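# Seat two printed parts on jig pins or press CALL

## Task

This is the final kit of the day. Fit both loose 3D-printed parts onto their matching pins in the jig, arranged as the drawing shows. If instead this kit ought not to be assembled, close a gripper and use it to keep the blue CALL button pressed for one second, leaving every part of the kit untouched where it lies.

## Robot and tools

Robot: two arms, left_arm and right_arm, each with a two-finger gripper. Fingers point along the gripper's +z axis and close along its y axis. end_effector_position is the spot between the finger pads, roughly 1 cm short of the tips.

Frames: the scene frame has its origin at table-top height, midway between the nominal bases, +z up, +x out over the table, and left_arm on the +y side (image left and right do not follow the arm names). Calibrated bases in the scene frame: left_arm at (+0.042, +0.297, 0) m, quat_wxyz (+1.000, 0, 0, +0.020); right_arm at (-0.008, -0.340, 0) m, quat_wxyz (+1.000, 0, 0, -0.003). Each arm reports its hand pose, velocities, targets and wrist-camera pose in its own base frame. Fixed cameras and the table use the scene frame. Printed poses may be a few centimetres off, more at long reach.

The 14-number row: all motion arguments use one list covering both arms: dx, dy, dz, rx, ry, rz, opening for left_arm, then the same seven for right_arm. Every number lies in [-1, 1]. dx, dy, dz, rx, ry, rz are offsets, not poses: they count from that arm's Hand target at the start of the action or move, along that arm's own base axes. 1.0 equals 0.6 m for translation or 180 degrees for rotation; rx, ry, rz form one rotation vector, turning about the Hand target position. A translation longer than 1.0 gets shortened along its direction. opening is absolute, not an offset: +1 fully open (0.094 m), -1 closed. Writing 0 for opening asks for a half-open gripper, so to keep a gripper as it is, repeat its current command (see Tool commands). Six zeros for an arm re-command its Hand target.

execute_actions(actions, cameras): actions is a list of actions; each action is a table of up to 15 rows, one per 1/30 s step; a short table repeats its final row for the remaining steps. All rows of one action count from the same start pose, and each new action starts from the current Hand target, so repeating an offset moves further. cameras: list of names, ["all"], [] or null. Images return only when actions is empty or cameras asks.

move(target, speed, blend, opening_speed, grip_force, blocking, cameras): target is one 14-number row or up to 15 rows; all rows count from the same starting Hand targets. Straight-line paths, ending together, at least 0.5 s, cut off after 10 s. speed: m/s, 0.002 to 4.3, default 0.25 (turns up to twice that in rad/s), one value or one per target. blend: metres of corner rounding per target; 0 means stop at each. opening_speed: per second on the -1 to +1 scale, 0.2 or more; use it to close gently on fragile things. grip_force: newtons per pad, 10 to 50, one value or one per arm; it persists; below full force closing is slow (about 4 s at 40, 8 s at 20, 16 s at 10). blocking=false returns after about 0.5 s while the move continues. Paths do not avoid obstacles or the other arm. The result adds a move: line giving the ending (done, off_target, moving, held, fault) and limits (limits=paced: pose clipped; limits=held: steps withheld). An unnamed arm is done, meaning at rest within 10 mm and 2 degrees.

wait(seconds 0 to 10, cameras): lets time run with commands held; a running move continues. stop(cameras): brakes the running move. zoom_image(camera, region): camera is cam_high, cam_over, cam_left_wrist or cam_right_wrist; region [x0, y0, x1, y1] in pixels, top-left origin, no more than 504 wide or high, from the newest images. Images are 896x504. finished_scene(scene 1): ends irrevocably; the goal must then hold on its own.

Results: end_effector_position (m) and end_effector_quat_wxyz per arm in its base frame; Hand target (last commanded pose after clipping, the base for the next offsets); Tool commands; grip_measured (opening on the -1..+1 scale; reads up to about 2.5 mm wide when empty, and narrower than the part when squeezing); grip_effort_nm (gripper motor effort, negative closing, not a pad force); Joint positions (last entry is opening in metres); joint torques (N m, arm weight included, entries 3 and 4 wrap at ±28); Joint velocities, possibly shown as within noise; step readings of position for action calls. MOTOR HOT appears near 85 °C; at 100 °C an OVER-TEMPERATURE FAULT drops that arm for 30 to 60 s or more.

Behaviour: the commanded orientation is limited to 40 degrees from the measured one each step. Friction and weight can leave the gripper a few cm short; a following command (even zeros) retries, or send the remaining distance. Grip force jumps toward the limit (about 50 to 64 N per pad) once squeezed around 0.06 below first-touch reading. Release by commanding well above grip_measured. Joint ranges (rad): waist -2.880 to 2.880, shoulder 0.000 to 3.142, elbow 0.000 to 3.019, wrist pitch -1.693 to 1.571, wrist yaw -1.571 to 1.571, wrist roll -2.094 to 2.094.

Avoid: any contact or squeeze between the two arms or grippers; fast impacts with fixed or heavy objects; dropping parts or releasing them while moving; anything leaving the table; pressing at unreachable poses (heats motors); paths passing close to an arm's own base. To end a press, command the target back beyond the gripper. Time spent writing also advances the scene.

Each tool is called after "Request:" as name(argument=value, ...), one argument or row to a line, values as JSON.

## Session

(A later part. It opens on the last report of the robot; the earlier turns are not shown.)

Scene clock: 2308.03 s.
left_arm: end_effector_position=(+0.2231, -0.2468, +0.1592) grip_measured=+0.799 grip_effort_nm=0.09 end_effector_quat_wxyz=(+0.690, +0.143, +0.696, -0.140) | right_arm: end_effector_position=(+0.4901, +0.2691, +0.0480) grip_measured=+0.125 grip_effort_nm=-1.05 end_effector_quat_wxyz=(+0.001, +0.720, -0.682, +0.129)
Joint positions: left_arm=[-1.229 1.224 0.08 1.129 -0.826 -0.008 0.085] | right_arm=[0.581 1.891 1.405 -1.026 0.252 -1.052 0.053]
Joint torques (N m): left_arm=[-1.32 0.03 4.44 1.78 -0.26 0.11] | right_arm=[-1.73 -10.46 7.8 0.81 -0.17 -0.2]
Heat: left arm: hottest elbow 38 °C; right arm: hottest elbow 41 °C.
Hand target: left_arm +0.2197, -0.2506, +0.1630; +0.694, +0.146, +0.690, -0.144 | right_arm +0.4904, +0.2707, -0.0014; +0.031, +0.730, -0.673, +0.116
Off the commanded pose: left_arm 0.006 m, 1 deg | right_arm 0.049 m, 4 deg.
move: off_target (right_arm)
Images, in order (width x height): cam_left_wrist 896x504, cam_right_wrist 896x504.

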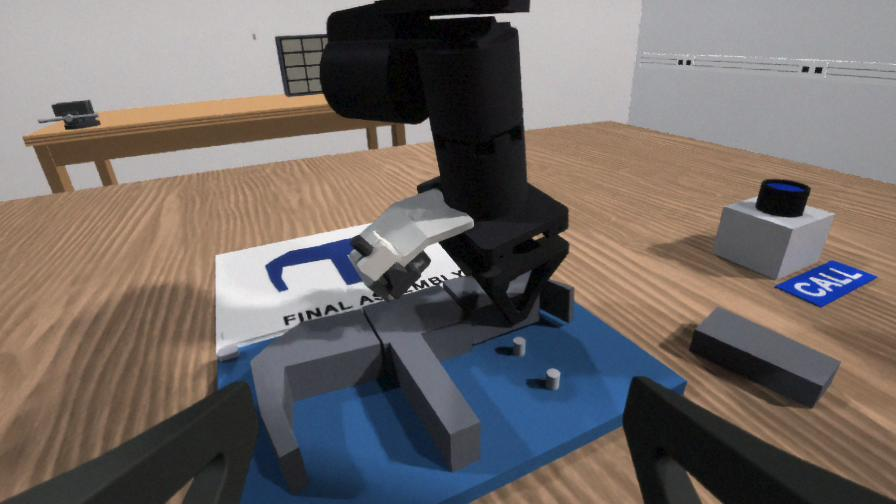

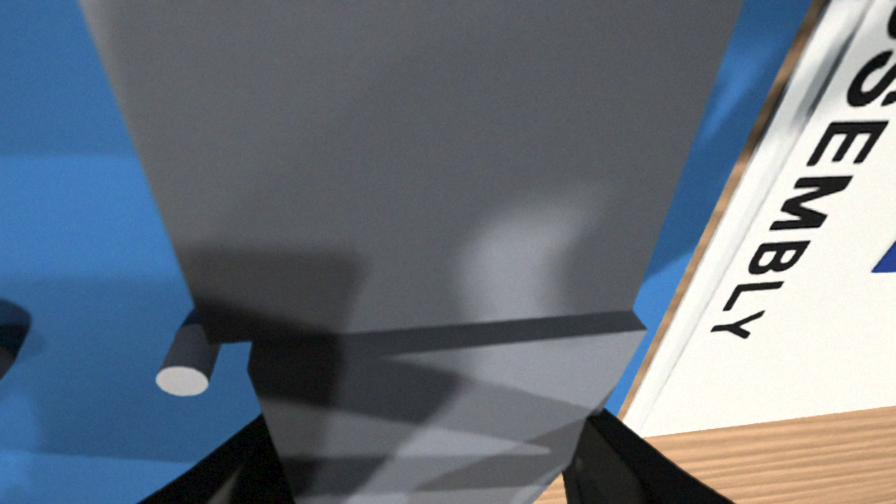

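Request:
move(
  target=[
    [0,0,0,0,0,0,0.8,0,0,0.055,0,0,0,0.02],
  ],
  speed=0.05,
  grip_force=12,
  cameras=["cam_left_wrist","cam_right_wrist"],
)

Request:
zoom_image(
  camera="cam_left_wrist",
  region=[330, 220, 640, 420],
)

Scene clock: 2327.73 s.
left_arm: end_effector_position=(+0.2231, -0.2468, +0.1592) grip_measured=+0.799 grip_effort_nm=0.09 end_effector_quat_wxyz=(+0.690, +0.143, +0.696, -0.140) | right_arm: end_effector_position=(+0.4900, +0.2691, +0.0494) grip_measured=+0.160 grip_effort_nm=-0.36 end_effector_quat_wxyz=(+0.006, +0.721, -0.681, +0.128)
Joint positions: left_arm=[-1.229 1.224 0.08 1.129 -0.826 -0.008 0.085] | right_arm=[0.581 1.894 1.414 -1.041 0.252 -1.052 0.055]
Joint torques (N m): left_arm=[-1.85 -0.85 4.45 1.89 -0.3 0.04] | right_arm=[-1.67 -13.68 10.5 -0.7 -0.15 -0.21]
Heat: left arm: hottest elbow 37 °C; right arm: hottest elbow 42 °C.
Hand target: left_arm +0.2197, -0.2506, +0.1630; +0.694, +0.146, +0.690, -0.144 | right_arm +0.4904, +0.2707, +0.0316; +0.031, +0.730, -0.673, +0.116
Off the commanded pose: left_arm 0.006 m, 1 deg | right_arm 0.018 m, 3 deg.
grip_force (N): 12, 12
move: off_target (right_arm)
Images, in order (width x height): cam_left_wrist 896x504, cam_right_wrist 896x504.

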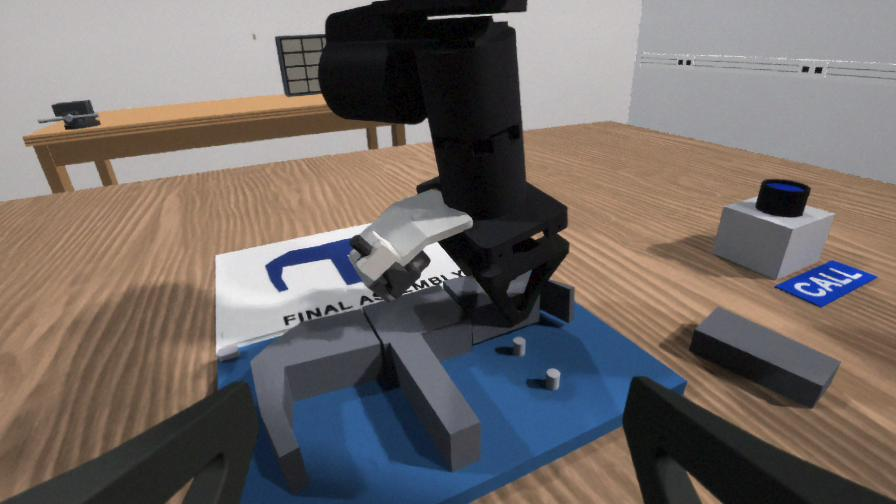

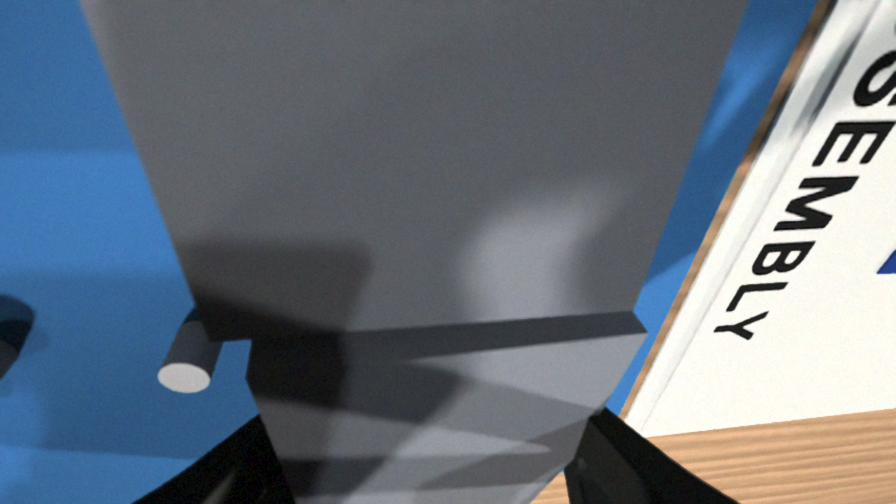

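Scaled by 1.626 from the camera's 896x504 image, which has a finer 1280x720 frame.

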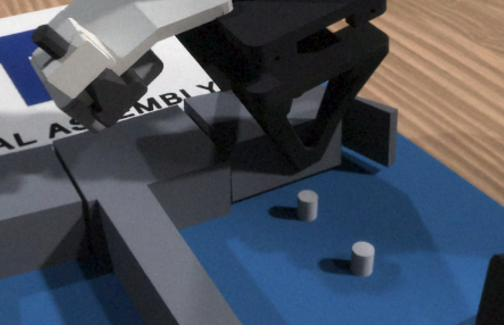

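Request:
move(
  target=[
    [0,0,0,0,0,0,0.8,0,0,0,0,0,0,0.26],
  ],
  opening_speed=0.2,
  cameras=["cam_left_wrist","cam_right_wrist"],
)

Request:
zoom_image(
  camera="cam_left_wrist",
  region=[330, 220, 640, 420],
)

Scene clock: 2333.33 s.
left_arm: end_effector_position=(+0.2231, -0.2468, +0.1592) grip_measured=+0.799 grip_effort_nm=0.09 end_effector_quat_wxyz=(+0.690, +0.143, +0.696, -0.140) | right_arm: end_effector_position=(+0.4876, +0.2685, +0.0395) grip_measured=+0.258 grip_effort_nm=0.08 end_effector_quat_wxyz=(+0.017, +0.725, -0.678, +0.123)
Joint positions: left_arm=[-1.229 1.224 0.08 1.129 -0.826 -0.008 0.085] | right_arm=[0.581 1.914 1.417 -1.049 0.248 -1.06 0.059]
Joint torques (N m): left_arm=[-2.02 -0.56 4.4 1.91 -0.27 0.06] | right_arm=[-1.67 -15.5 10.36 -0.57 0.02 -0.13]
Heat: left arm: hottest elbow 37 °C; right arm: hottest elbow 42 °C.
Hand target: left_arm +0.2197, -0.2506, +0.1630; +0.694, +0.146, +0.690, -0.144 | right_arm +0.4904, +0.2707, +0.0316; +0.031, +0.730, -0.673, +0.116
Off the commanded pose: left_arm 0.006 m, 1 deg | right_arm 0.009 m, 2 deg.
grip_force (N): 12, 12
move: done
Images, in order (width x height): cam_left_wrist 896x504, cam_right_wrist 896x504.

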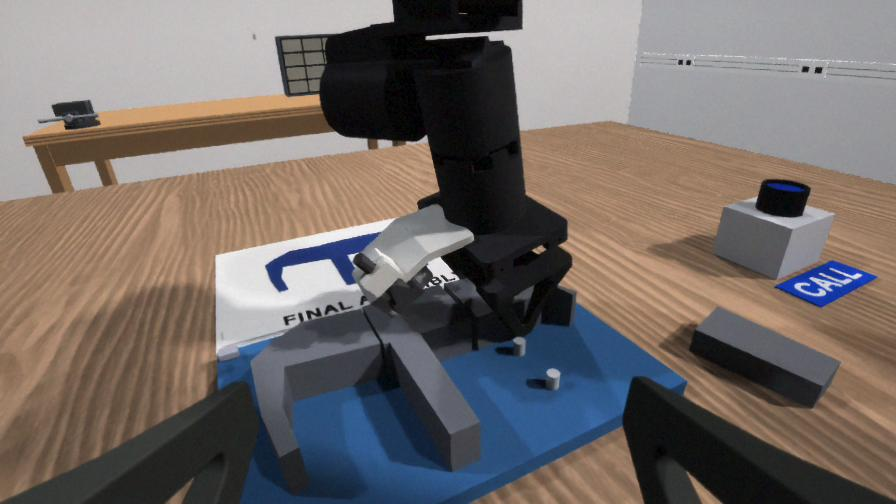

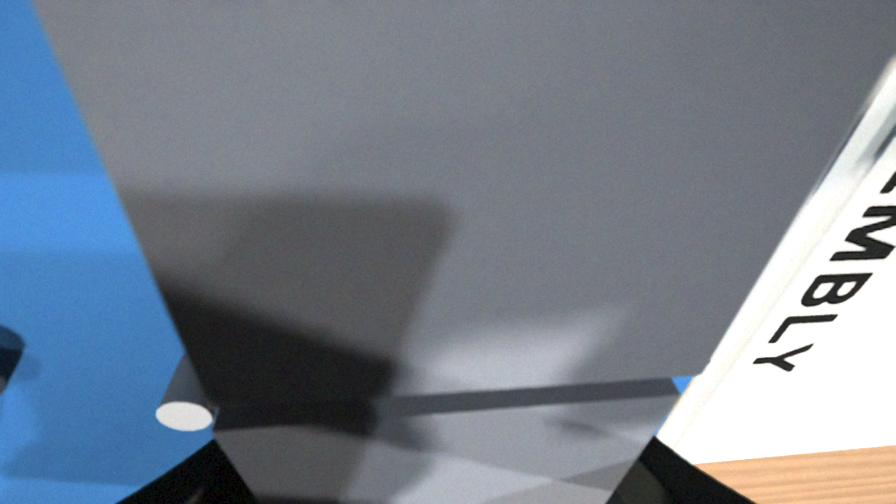

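Scaled by 1.626 from the camera's 896x504 image, which has a finer 1280x720 frame.

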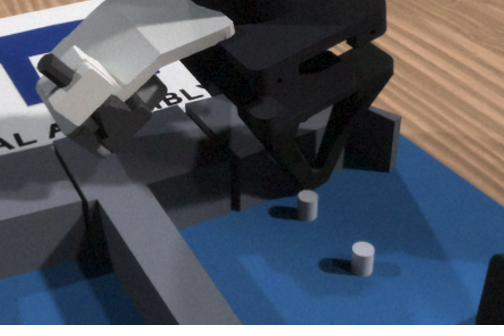

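Request:
move(
  target=[
    [0,0,0,0,0,0,0.8,-0.002,-0.002,0.03,0,0,0,0.4],
    [0,0,0,0,0,0,0.8,-0.002,-0.002,0.19,0,0,0,0.4],
  ],
  opening_speed=0.3,
  speed=0.12,
  cameras=["cam_left_wrist","cam_right_wrist","cam_over"],
)

Request:
zoom_image(
  camera="cam_left_wrist",
  region=[330, 220, 640, 420],
)

Scene clock: 2341.70 s.
left_arm: end_effector_position=(+0.2231, -0.2468, +0.1592) grip_measured=+0.799 grip_effort_nm=0.09 end_effector_quat_wxyz=(+0.690, +0.143, +0.696, -0.140) | right_arm: end_effector_position=(+0.4708, +0.2593, +0.1095) grip_measured=+0.399 grip_effort_nm=0.04 end_effector_quat_wxyz=(+0.069, +0.733, -0.668, +0.105)
Joint positions: left_arm=[-1.229 1.224 0.08 1.129 -0.826 -0.008 0.085] | right_arm=[0.581 1.859 1.532 -1.328 0.238 -1.072 0.066]
Joint torques (N m): left_arm=[-2.14 -1.08 4.29 1.76 -0.25 0.13] | right_arm=[-1.61 -20.25 13.67 -0.53 0.07 -0.12]
Heat: left arm: hottest elbow 37 °C; right arm: hottest elbow 44 °C.
Hand target: left_arm +0.2197, -0.2506, +0.1630; +0.694, +0.146, +0.690, -0.144 | right_arm +0.4892, +0.2695, +0.1456; +0.031, +0.730, -0.673, +0.116
Off the commanded pose: left_arm 0.006 m, 1 deg | right_arm 0.042 m, 5 deg.
grip_force (N): 12, 12
move: off_target (right_arm)
Images, in order (width x height): cam_over 896x504, cam_left_wrist 896x504, cam_right_wrist 896x504.

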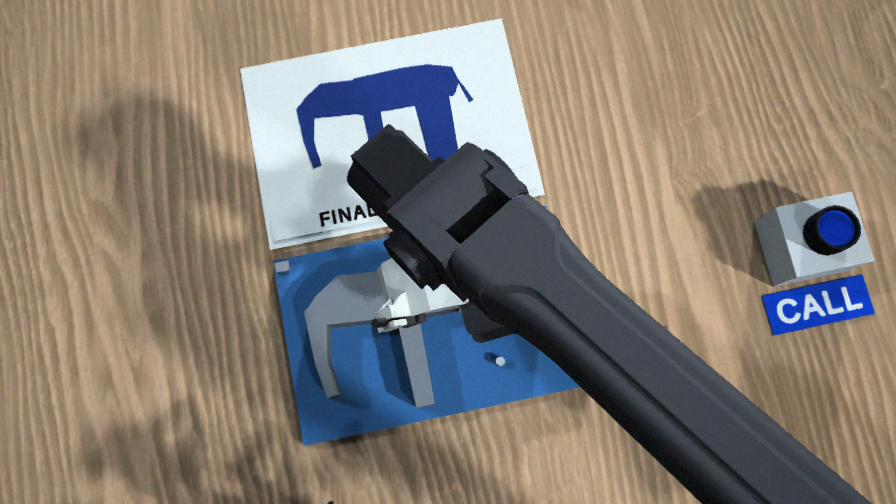

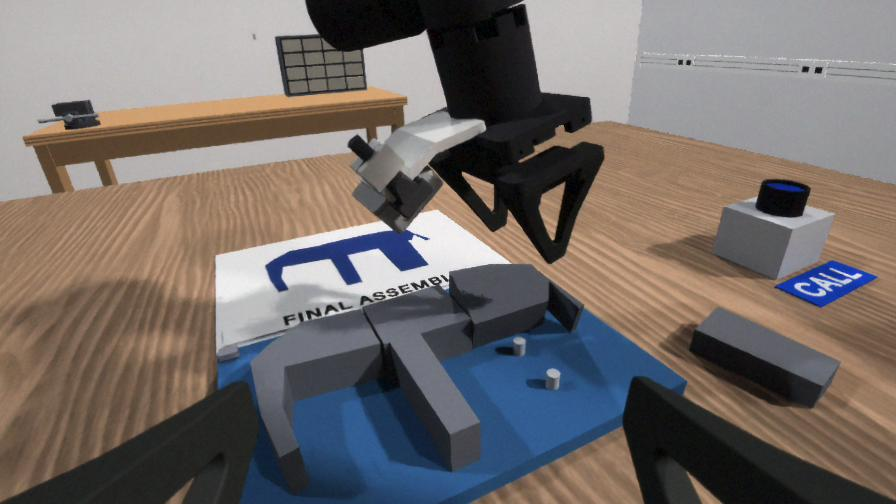

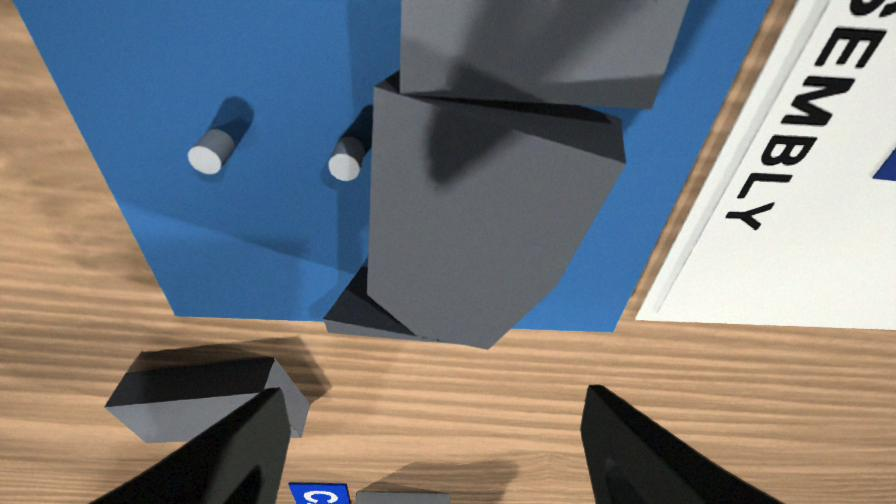

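Scaled by 1.626 from the camera's 896x504 image, which has a finer 1280x720 frame.

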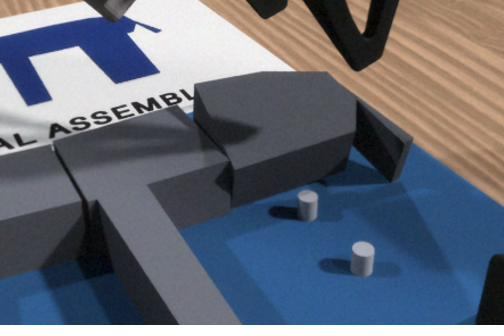

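Request:
move(
  target=[
    [0,0,0,0,0,0,0.8,0,-0.015,0.02,0,0,0,-1],
    [0,0,0,0,0,0,0.8,0,-0.015,-0.145,0,0,0,-1],
  ],
  speed=0.08,
  grip_force=40,
  cameras=["cam_left_wrist","cam_right_wrist"],
)

Request:
zoom_image(
  camera="cam_left_wrist",
  region=[330, 220, 640, 420],
)

Scene clock: 2357.70 s.
left_arm: end_effector_position=(+0.2231, -0.2468, +0.1592) grip_measured=+0.799 grip_effort_nm=0.09 end_effector_quat_wxyz=(+0.690, +0.143, +0.696, -0.140) | right_arm: end_effector_position=(+0.4822, +0.2651, +0.0675) grip_measured=-0.992 grip_effort_nm=-0.43 end_effector_quat_wxyz=(+0.030, +0.730, -0.673, +0.114)
Joint positions: left_arm=[-1.229 1.224 0.08 1.129 -0.826 -0.008 0.085] | right_arm=[0.578 1.882 1.451 -1.143 0.237 -1.074 0]
Joint torques (N m): left_arm=[-0.21 -0.79 4.26 1.99 -0.24 0.07] | right_arm=[-1.96 -16.79 7.87 0.5 0.11 -0.13]
Heat: left arm: hottest elbow 37 °C; right arm: hottest elbow 46 °C.
Hand target: left_arm +0.2197, -0.2506, +0.1630; +0.694, +0.146, +0.690, -0.144 | right_arm +0.4892, +0.2605, +0.0586; +0.031, +0.730, -0.673, +0.116
Off the commanded pose: left_arm 0.006 m, 1 deg | right_arm 0.012 m, 0 deg.
grip_force (N): 40, 40
move: off_target (right_arm)
Images, in order (width x height): cam_left_wrist 896x504, cam_right_wrist 896x504.

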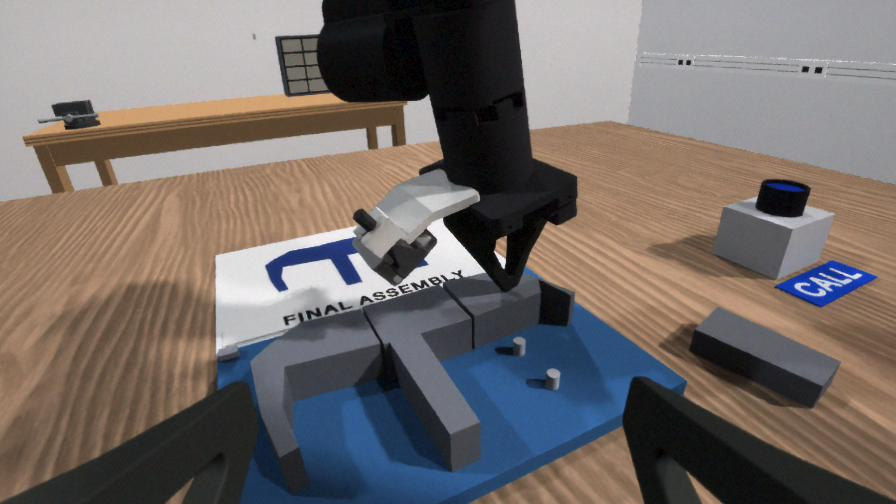

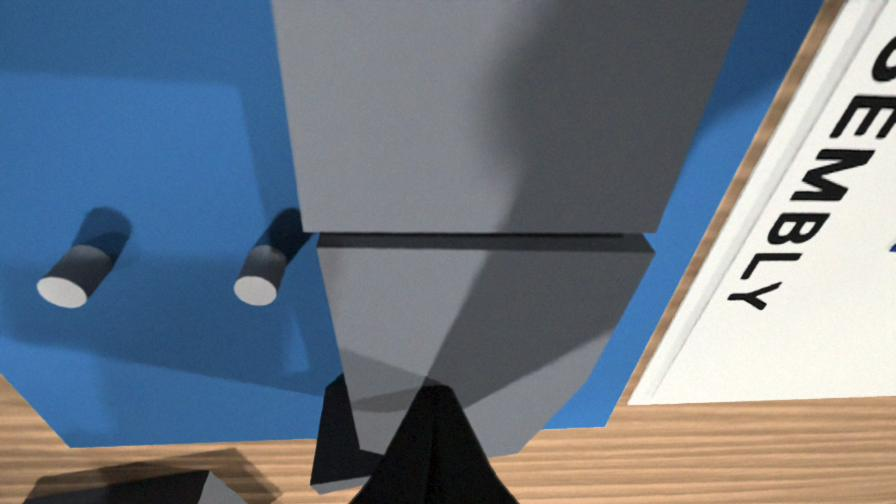

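Scaled by 1.626 from the camera's 896x504 image, which has a finer 1280x720 frame.

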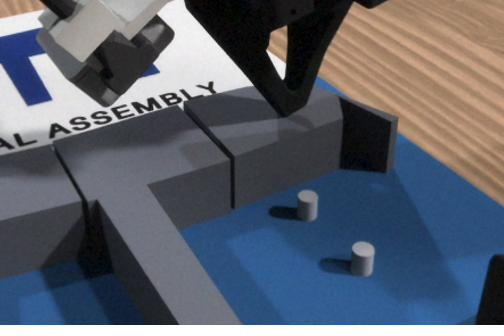

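Request:
move(
  target=[0,0,0,0,0,0,0.8,0,-0.004,-0.03,0,0,0,-1],
  speed=0.04,
  cameras=["cam_left_wrist","cam_right_wrist"],
)

Request:
zoom_image(
  camera="cam_left_wrist",
  region=[330, 220, 640, 420],
)

Scene clock: 2363.90 s.
left_arm: end_effector_position=(+0.2231, -0.2468, +0.1592) grip_measured=+0.799 grip_effort_nm=0.09 end_effector_quat_wxyz=(+0.690, +0.143, +0.696, -0.140) | right_arm: end_effector_position=(+0.4833, +0.2648, +0.0645) grip_measured=-0.992 grip_effort_nm=-0.43 end_effector_quat_wxyz=(+0.027, +0.735, -0.668, +0.117)
Joint positions: left_arm=[-1.229 1.224 0.08 1.129 -0.826 -0.008 0.085] | right_arm=[0.578 1.882 1.442 -1.124 0.241 -1.089 0]
Joint torques (N m): left_arm=[-1.38 -1.14 4.25 1.91 -0.31 0.09] | right_arm=[-2.08 -15.27 6.19 1.33 0.11 -0.12]
Heat: left arm: hottest elbow 37 °C; right arm: hottest elbow 46 °C.
Hand target: left_arm +0.2197, -0.2506, +0.1630; +0.694, +0.146, +0.690, -0.144 | right_arm +0.4892, +0.2581, +0.0406; +0.031, +0.730, -0.673, +0.116
Off the commanded pose: left_arm 0.006 m, 1 deg | right_arm 0.026 m, 1 deg.
grip_force (N): 40, 40
move: off_target (right_arm)
Images, in order (width x height): cam_left_wrist 896x504, cam_right_wrist 896x504.

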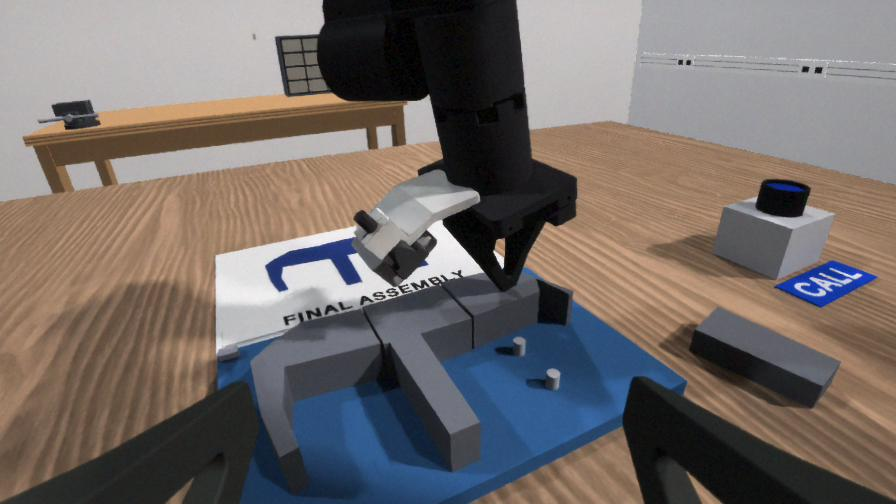

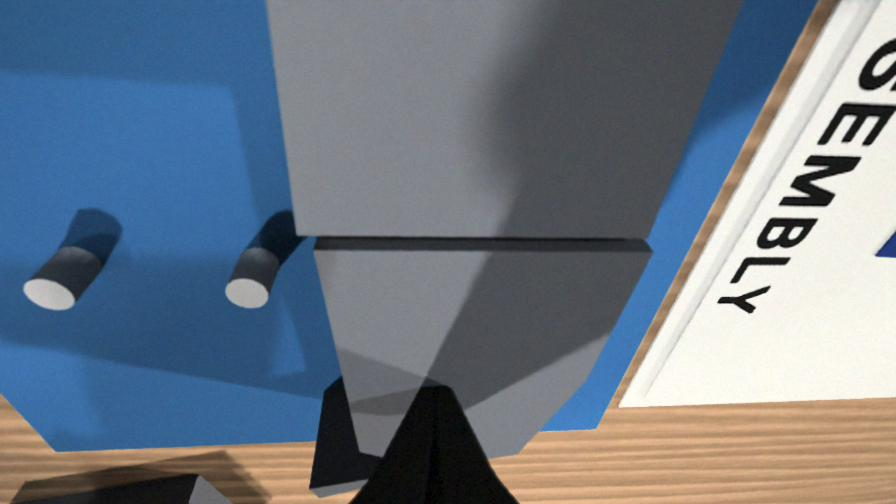

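Scaled by 1.626 from the camera's 896x504 image, which has a finer 1280x720 frame.

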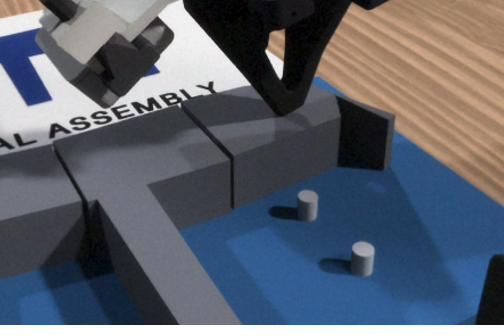

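Request:
move(
  target=[
    [0,0,0,0,0,0,0.8,0,0,0.15,0,0,0,-1],
    [0,0,0,0,0,0,0.8,-0.229,-0.243,0.17,0.0874,-0.0085,-0.461,0.4],
  ],
  speed=0.2,
  cameras=["all"],
)

Scene clock: 2387.47 s.
left_arm: end_effector_position=(+0.2231, -0.2468, +0.1592) grip_measured=+0.799 grip_effort_nm=0.09 end_effector_quat_wxyz=(+0.690, +0.143, +0.696, -0.140) | right_arm: end_effector_position=(+0.3486, +0.1113, +0.1339) grip_measured=+0.398 grip_effort_nm=0.07 end_effector_quat_wxyz=(-0.021, -0.106, +0.994, +0.002)
Joint positions: left_arm=[-1.229 1.224 0.08 1.129 -0.826 -0.008 0.085] | right_arm=[0.305 1.383 1.026 -1.253 -0.012 0.092 0.066]
Joint torques (N m): left_arm=[-1.73 -0.73 4.26 2.09 -0.28 0.07] | right_arm=[-1.79 -12.1 7.94 0.46 -0.01 0]
Heat: left arm: hottest elbow 37 °C; right arm: hottest elbow 43 °C.
Hand target: left_arm +0.2197, -0.2506, +0.1630; +0.694, +0.146, +0.690, -0.144 | right_arm +0.3518, +0.1123, +0.1426; +0.001, -0.098, +0.995, +0.010
Off the commanded pose: left_arm 0.006 m, 1 deg | right_arm 0.009 m, 3 deg.
grip_force (N): 40, 40
move: off_target (right_arm); target 2's new opening was sent with right_arm's hand 0.009 m and 3 deg from that target

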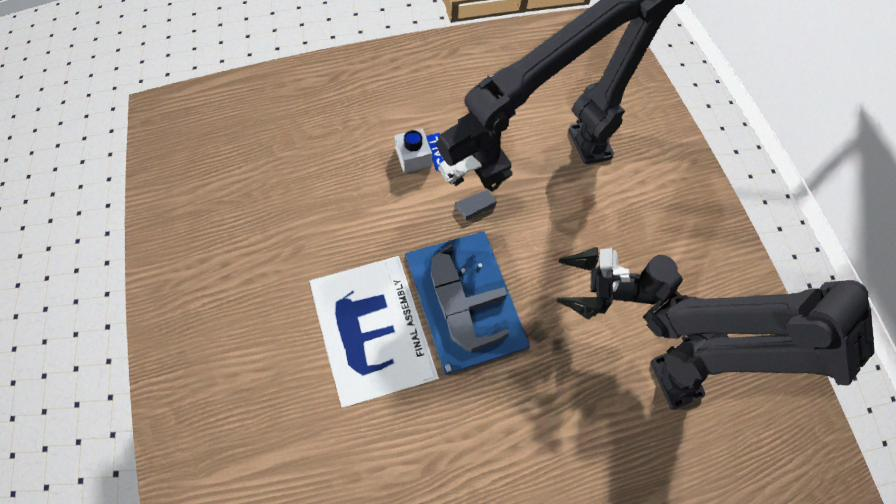

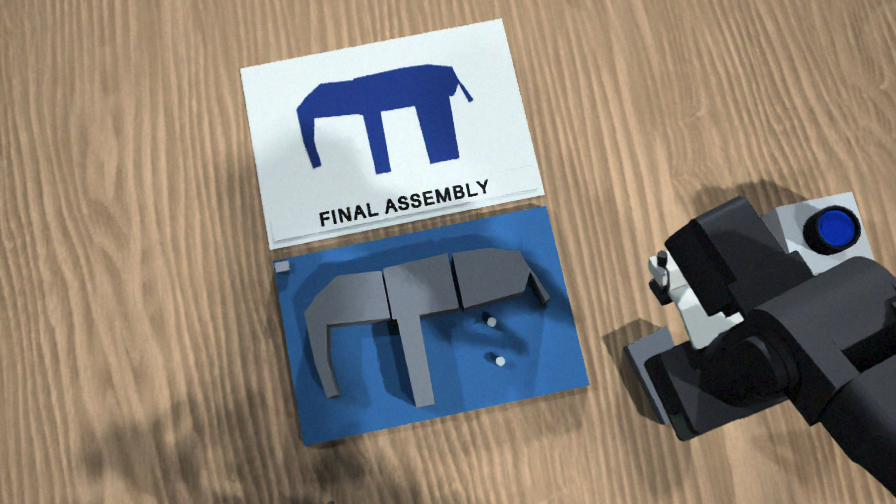

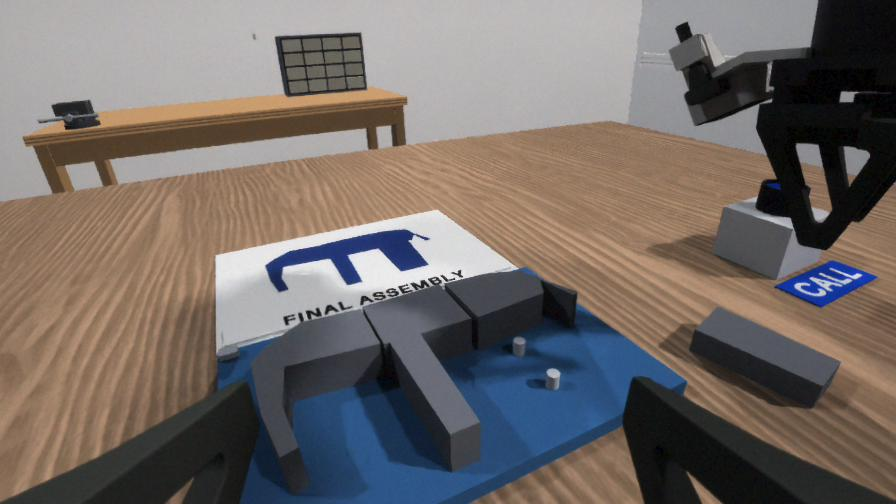

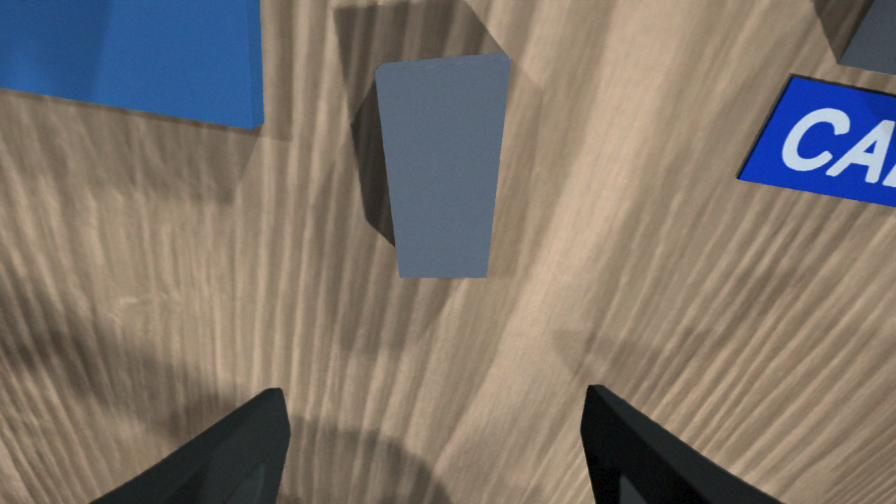

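Request:
move(
  target=[
    [0,0,0,0,0,0,0.8,0.004,0.003,-0.12,0,0,0,0.4],
    [0,0,0,0,0,0,0.8,0.006,0.003,-0.205,0,0,0,0.4],
  ],
  speed=0.12,
  cameras=["cam_left_wrist","cam_right_wrist"],
)

Scene clock: 2396.90 s.
left_arm: end_effector_position=(+0.2231, -0.2468, +0.1592) grip_measured=+0.799 grip_effort_nm=0.09 end_effector_quat_wxyz=(+0.690, +0.143, +0.696, -0.140) | right_arm: end_effector_position=(+0.3513, +0.1121, +0.0228) grip_measured=+0.398 grip_effort_nm=0.07 end_effector_quat_wxyz=(-0.004, -0.105, +0.995, +0.005)
Joint positions: left_arm=[-1.229 1.224 0.08 1.129 -0.826 -0.008 0.085] | right_arm=[0.305 1.529 0.847 -0.894 -0.012 0.095 0.066]
Joint torques (N m): left_arm=[-2.37 -0.56 4.3 1.98 -0.28 0.11] | right_arm=[-1.67 -9.35 6.79 0.57 -0.02 0]
Heat: left arm: hottest elbow 37 °C; right arm: hottest elbow 43 °C.
Hand target: left_arm +0.2197, -0.2506, +0.1630; +0.694, +0.146, +0.690, -0.144 | right_arm +0.3554, +0.1141, +0.0196; +0.001, -0.098, +0.995, +0.010
Off the commanded pose: left_arm 0.006 m, 1 deg | right_arm 0.006 m, 1 deg.
grip_force (N): 40, 40
move: done
Images, in order (width x height): cam_left_wrist 896x504, cam_right_wrist 896x504.

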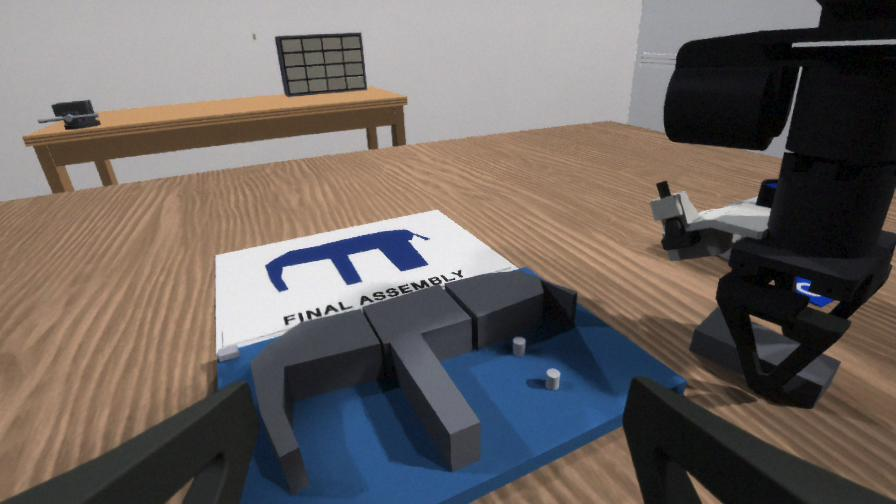

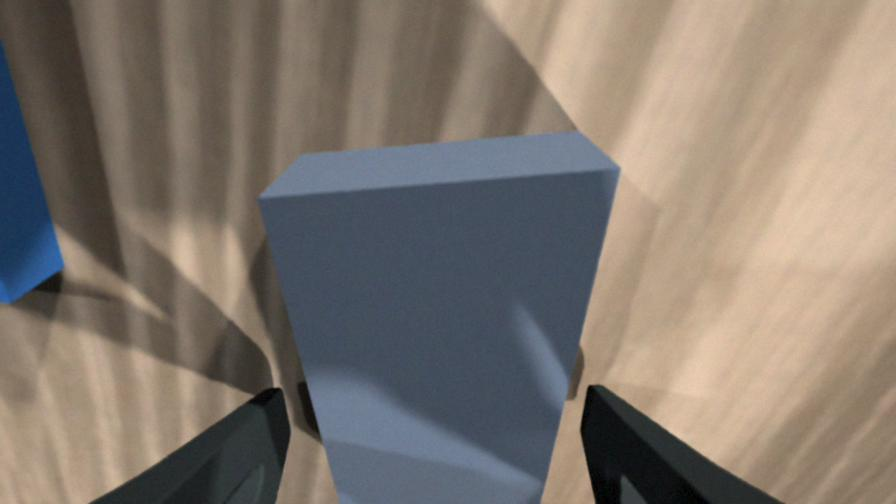

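Request:
move(
  target=[
    [0,0,0,0,0,0,0.8,0,0,0,0,0,0,-0.4],
  ],
  opening_speed=0.5,
  grip_force=50,
)

Request:
move(
  target=[
    [0,0,0,0,0,0,0.8,0,0,0.2,0,0,0,-0.4],
  ],
  speed=0.15,
  cameras=["cam_right_wrist","cam_left_wrist"],
)

Scene clock: 2403.77 s.
left_arm: end_effector_position=(+0.2231, -0.2468, +0.1592) grip_measured=+0.799 grip_effort_nm=0.09 end_effector_quat_wxyz=(+0.690, +0.143, +0.696, -0.140) | right_arm: end_effector_position=(+0.3513, +0.1121, +0.0228) grip_measured=-0.152 grip_effort_nm=-1.05 end_effector_quat_wxyz=(-0.004, -0.105, +0.995, +0.005)
Joint positions: left_arm=[-1.229 1.224 0.08 1.129 -0.826 -0.008 0.085] | right_arm=[0.305 1.529 0.847 -0.894 -0.012 0.095 0.04]
Joint torques (N m): left_arm=[-1.08 -0.56 4.44 2.09 -0.28 0.11] | right_arm=[-1.73 -9.41 6.79 0.57 0 0]
Heat: left arm: hottest elbow 37 °C; right arm: hottest elbow 42 °C.
Hand target: left_arm +0.2197, -0.2506, +0.1630; +0.694, +0.146, +0.690, -0.144 | right_arm +0.3554, +0.1141, +0.0196; +0.001, -0.098, +0.995, +0.010
Off the commanded pose: left_arm 0.006 m, 1 deg | right_arm 0.006 m, 1 deg.
move: done

Scene clock: 2405.43 s.
left_arm: end_effector_position=(+0.2231, -0.2468, +0.1592) grip_measured=+0.799 grip_effort_nm=0.09 end_effector_quat_wxyz=(+0.690, +0.143, +0.696, -0.140) | right_arm: end_effector_position=(+0.3321, +0.1061, +0.1090) grip_measured=-0.152 grip_effort_nm=-1.05 end_effector_quat_wxyz=(-0.039, -0.104, +0.994, -0.002)
Joint positions: left_arm=[-1.229 1.224 0.08 1.129 -0.826 -0.008 0.085] | right_arm=[0.305 1.389 0.96 -1.218 -0.012 0.095 0.04]
Joint torques (N m): left_arm=[-1.32 -0.15 4.26 2.07 -0.28 0.07] | right_arm=[-1.67 -11.46 13.63 -0.46 -0.01 0]
Heat: left arm: hottest elbow 37 °C; right arm: hottest elbow 43 °C.
Hand target: left_arm +0.2197, -0.2506, +0.1630; +0.694, +0.146, +0.690, -0.144 | right_arm +0.3554, +0.1141, +0.1396; +0.001, -0.098, +0.995, +0.010
Off the commanded pose: left_arm 0.006 m, 1 deg | right_arm 0.039 m, 5 deg.
move: off_target (right_arm)
Images, in order (width x height): cam_left_wrist 896x504, cam_right_wrist 896x504.

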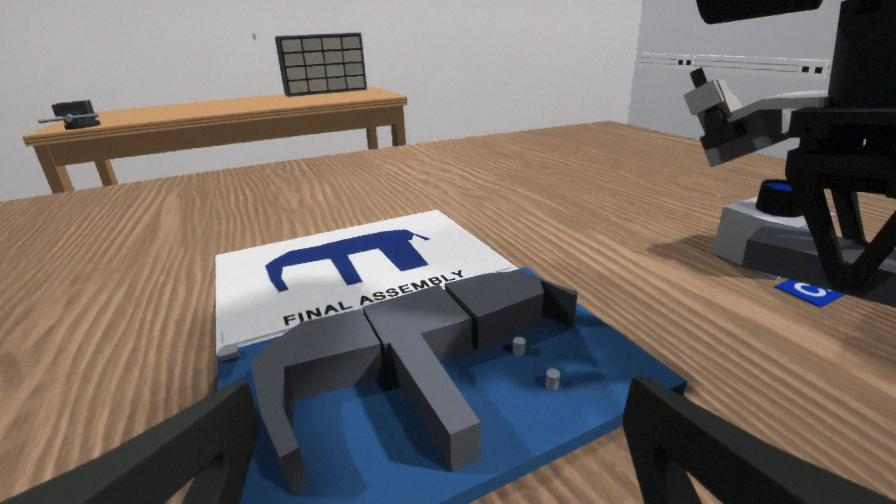

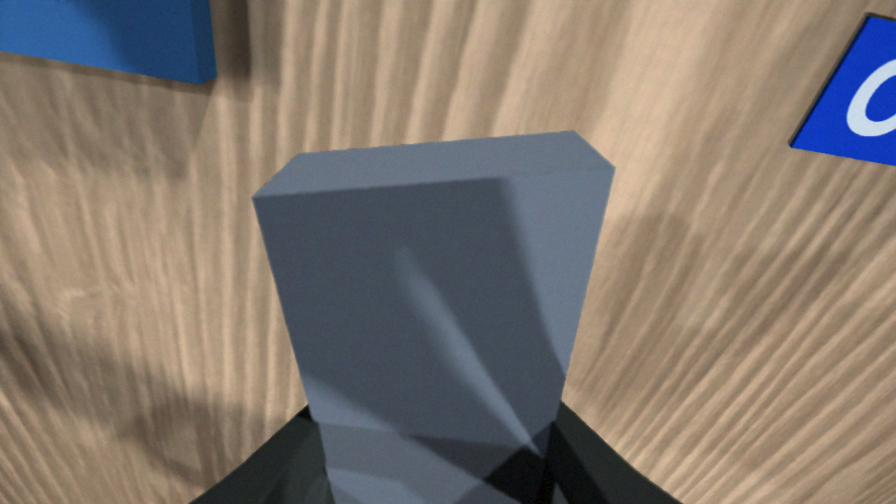

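Request:
move(
  target=[
    [0,0,0,0,0,0,0.8,0,0,0.03,0,0,0,-0.4],
    [0,0,0,0,0,0,0.8,0.07,0.28,0.02,0,0,-0.044,-0.4],
    [0,0,0,0,0,0,0.8,0.074,0.275,-0.06,0,0,-0.044,-0.4],
  ],
  speed=0.15,
  cameras=["cam_right_wrist","cam_left_wrist"],
)

Scene clock: 2417.03 s.
left_arm: end_effector_position=(+0.2231, -0.2468, +0.1592) grip_measured=+0.799 grip_effort_nm=0.09 end_effector_quat_wxyz=(+0.690, +0.143, +0.696, -0.140) | right_arm: end_effector_position=(+0.3920, +0.2794, +0.1052) grip_measured=-0.152 grip_effort_nm=-1.05 end_effector_quat_wxyz=(-0.008, -0.036, +0.999, +0.009)
Joint positions: left_arm=[-1.229 1.224 0.08 1.129 -0.826 -0.008 0.085] | right_arm=[0.611 1.678 1.284 -1.181 -0.024 0.54 0.04]
Joint torques (N m): left_arm=[-2.02 -0.21 4.29 1.98 -0.22 0.12] | right_arm=[-1.44 -14.15 8.35 0.53 0.29 -0.06]
Heat: left arm: hottest elbow 37 °C; right arm: hottest elbow 45 °C.
Hand target: left_arm +0.2197, -0.2506, +0.1630; +0.694, +0.146, +0.690, -0.144 | right_arm +0.3998, +0.2791, +0.1036; +0.001, -0.029, +1.000, +0.010
Off the commanded pose: left_arm 0.006 m, 1 deg | right_arm 0.008 m, 1 deg.
move: done
Images, in order (width x height): cam_left_wrist 896x504, cam_right_wrist 896x504.

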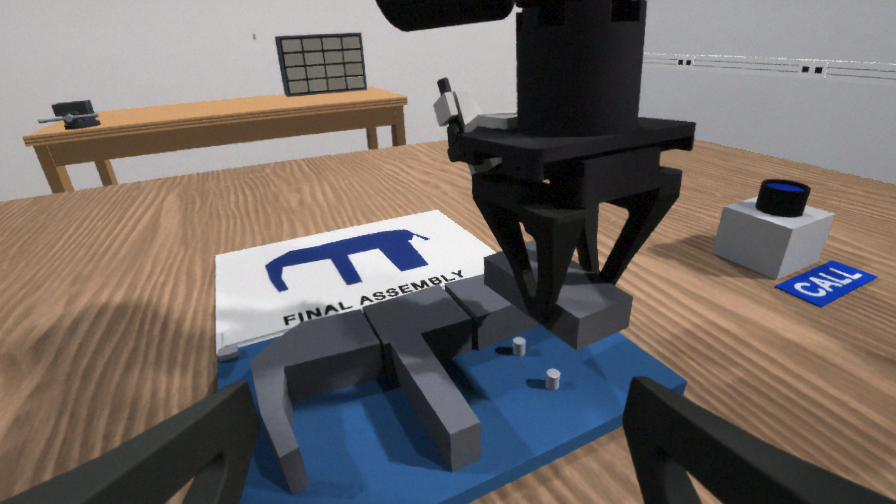

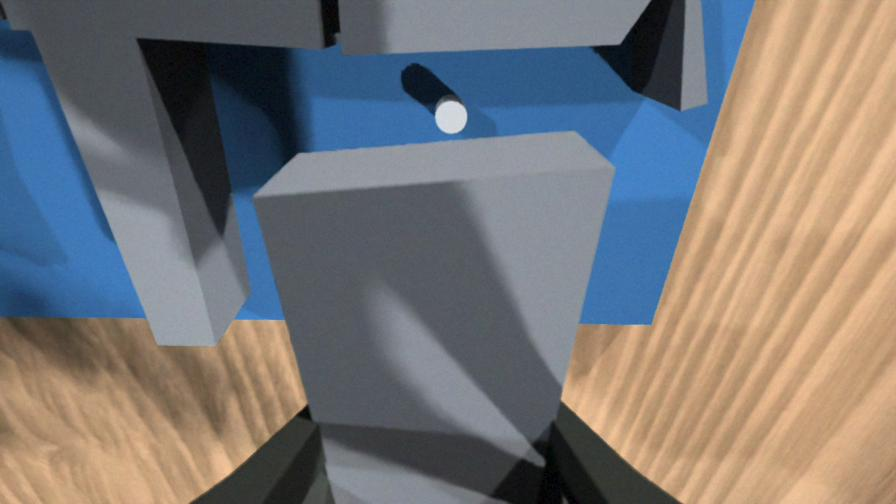

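Request:
move(
  target=[
    [0,0,0,0,0,0,0.8,0,-0.012,-0.01,0,0,0,-0.4],
    [0,0,0,0,0,0,0.8,0,-0.010,-0.07,0,0,0,-0.4],
  ],
  speed=0.1,
  cameras=["cam_right_wrist","cam_left_wrist"],
)

Request:
zoom_image(
  camera="cam_left_wrist",
  region=[380, 220, 690, 420],
)

Scene clock: 2424.37 s.
left_arm: end_effector_position=(+0.2231, -0.2468, +0.1592) grip_measured=+0.799 grip_effort_nm=0.09 end_effector_quat_wxyz=(+0.690, +0.143, +0.696, -0.140) | right_arm: end_effector_position=(+0.3909, +0.2750, +0.0624) grip_measured=-0.152 grip_effort_nm=-1.05 end_effector_quat_wxyz=(-0.009, -0.033, +0.999, +0.008)
Joint positions: left_arm=[-1.229 1.224 0.08 1.129 -0.826 -0.008 0.085] | right_arm=[0.605 1.719 1.215 -1.072 -0.024 0.54 0.04]
Joint torques (N m): left_arm=[-2.67 -1.03 4.21 1.88 -0.29 0.11] | right_arm=[-1.79 -14.8 7.88 0.51 0.29 -0.11]
Heat: left arm: hottest elbow 37 °C; right arm: hottest elbow 45 °C.
Hand target: left_arm +0.2197, -0.2506, +0.1630; +0.694, +0.146, +0.690, -0.144 | right_arm +0.3998, +0.2731, +0.0616; +0.001, -0.029, +1.000, +0.010
Off the commanded pose: left_arm 0.006 m, 1 deg | right_arm 0.009 m, 1 deg.
move: done
Images, in order (width x height): cam_left_wrist 896x504, cam_right_wrist 896x504.

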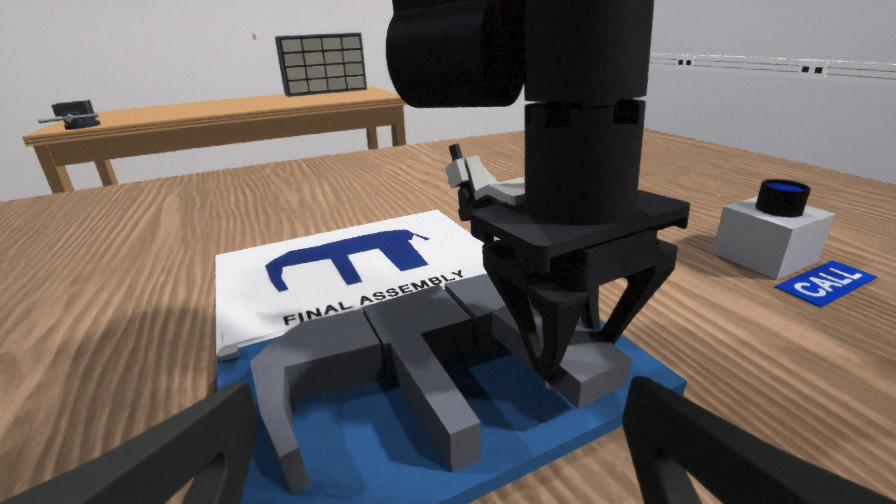

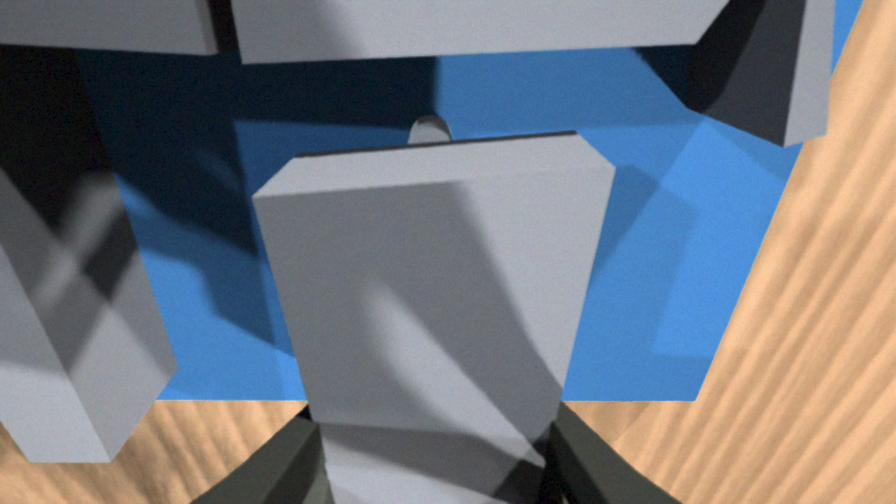

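Scaled by 1.626 from the camera's 896x504 image, which has a finer 1280x720 frame.

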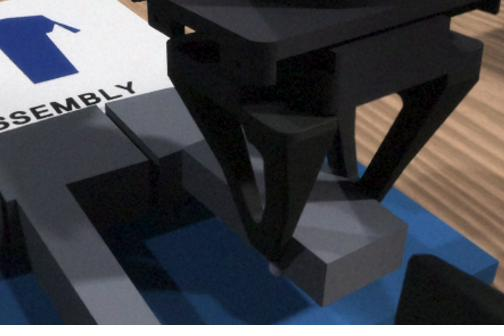

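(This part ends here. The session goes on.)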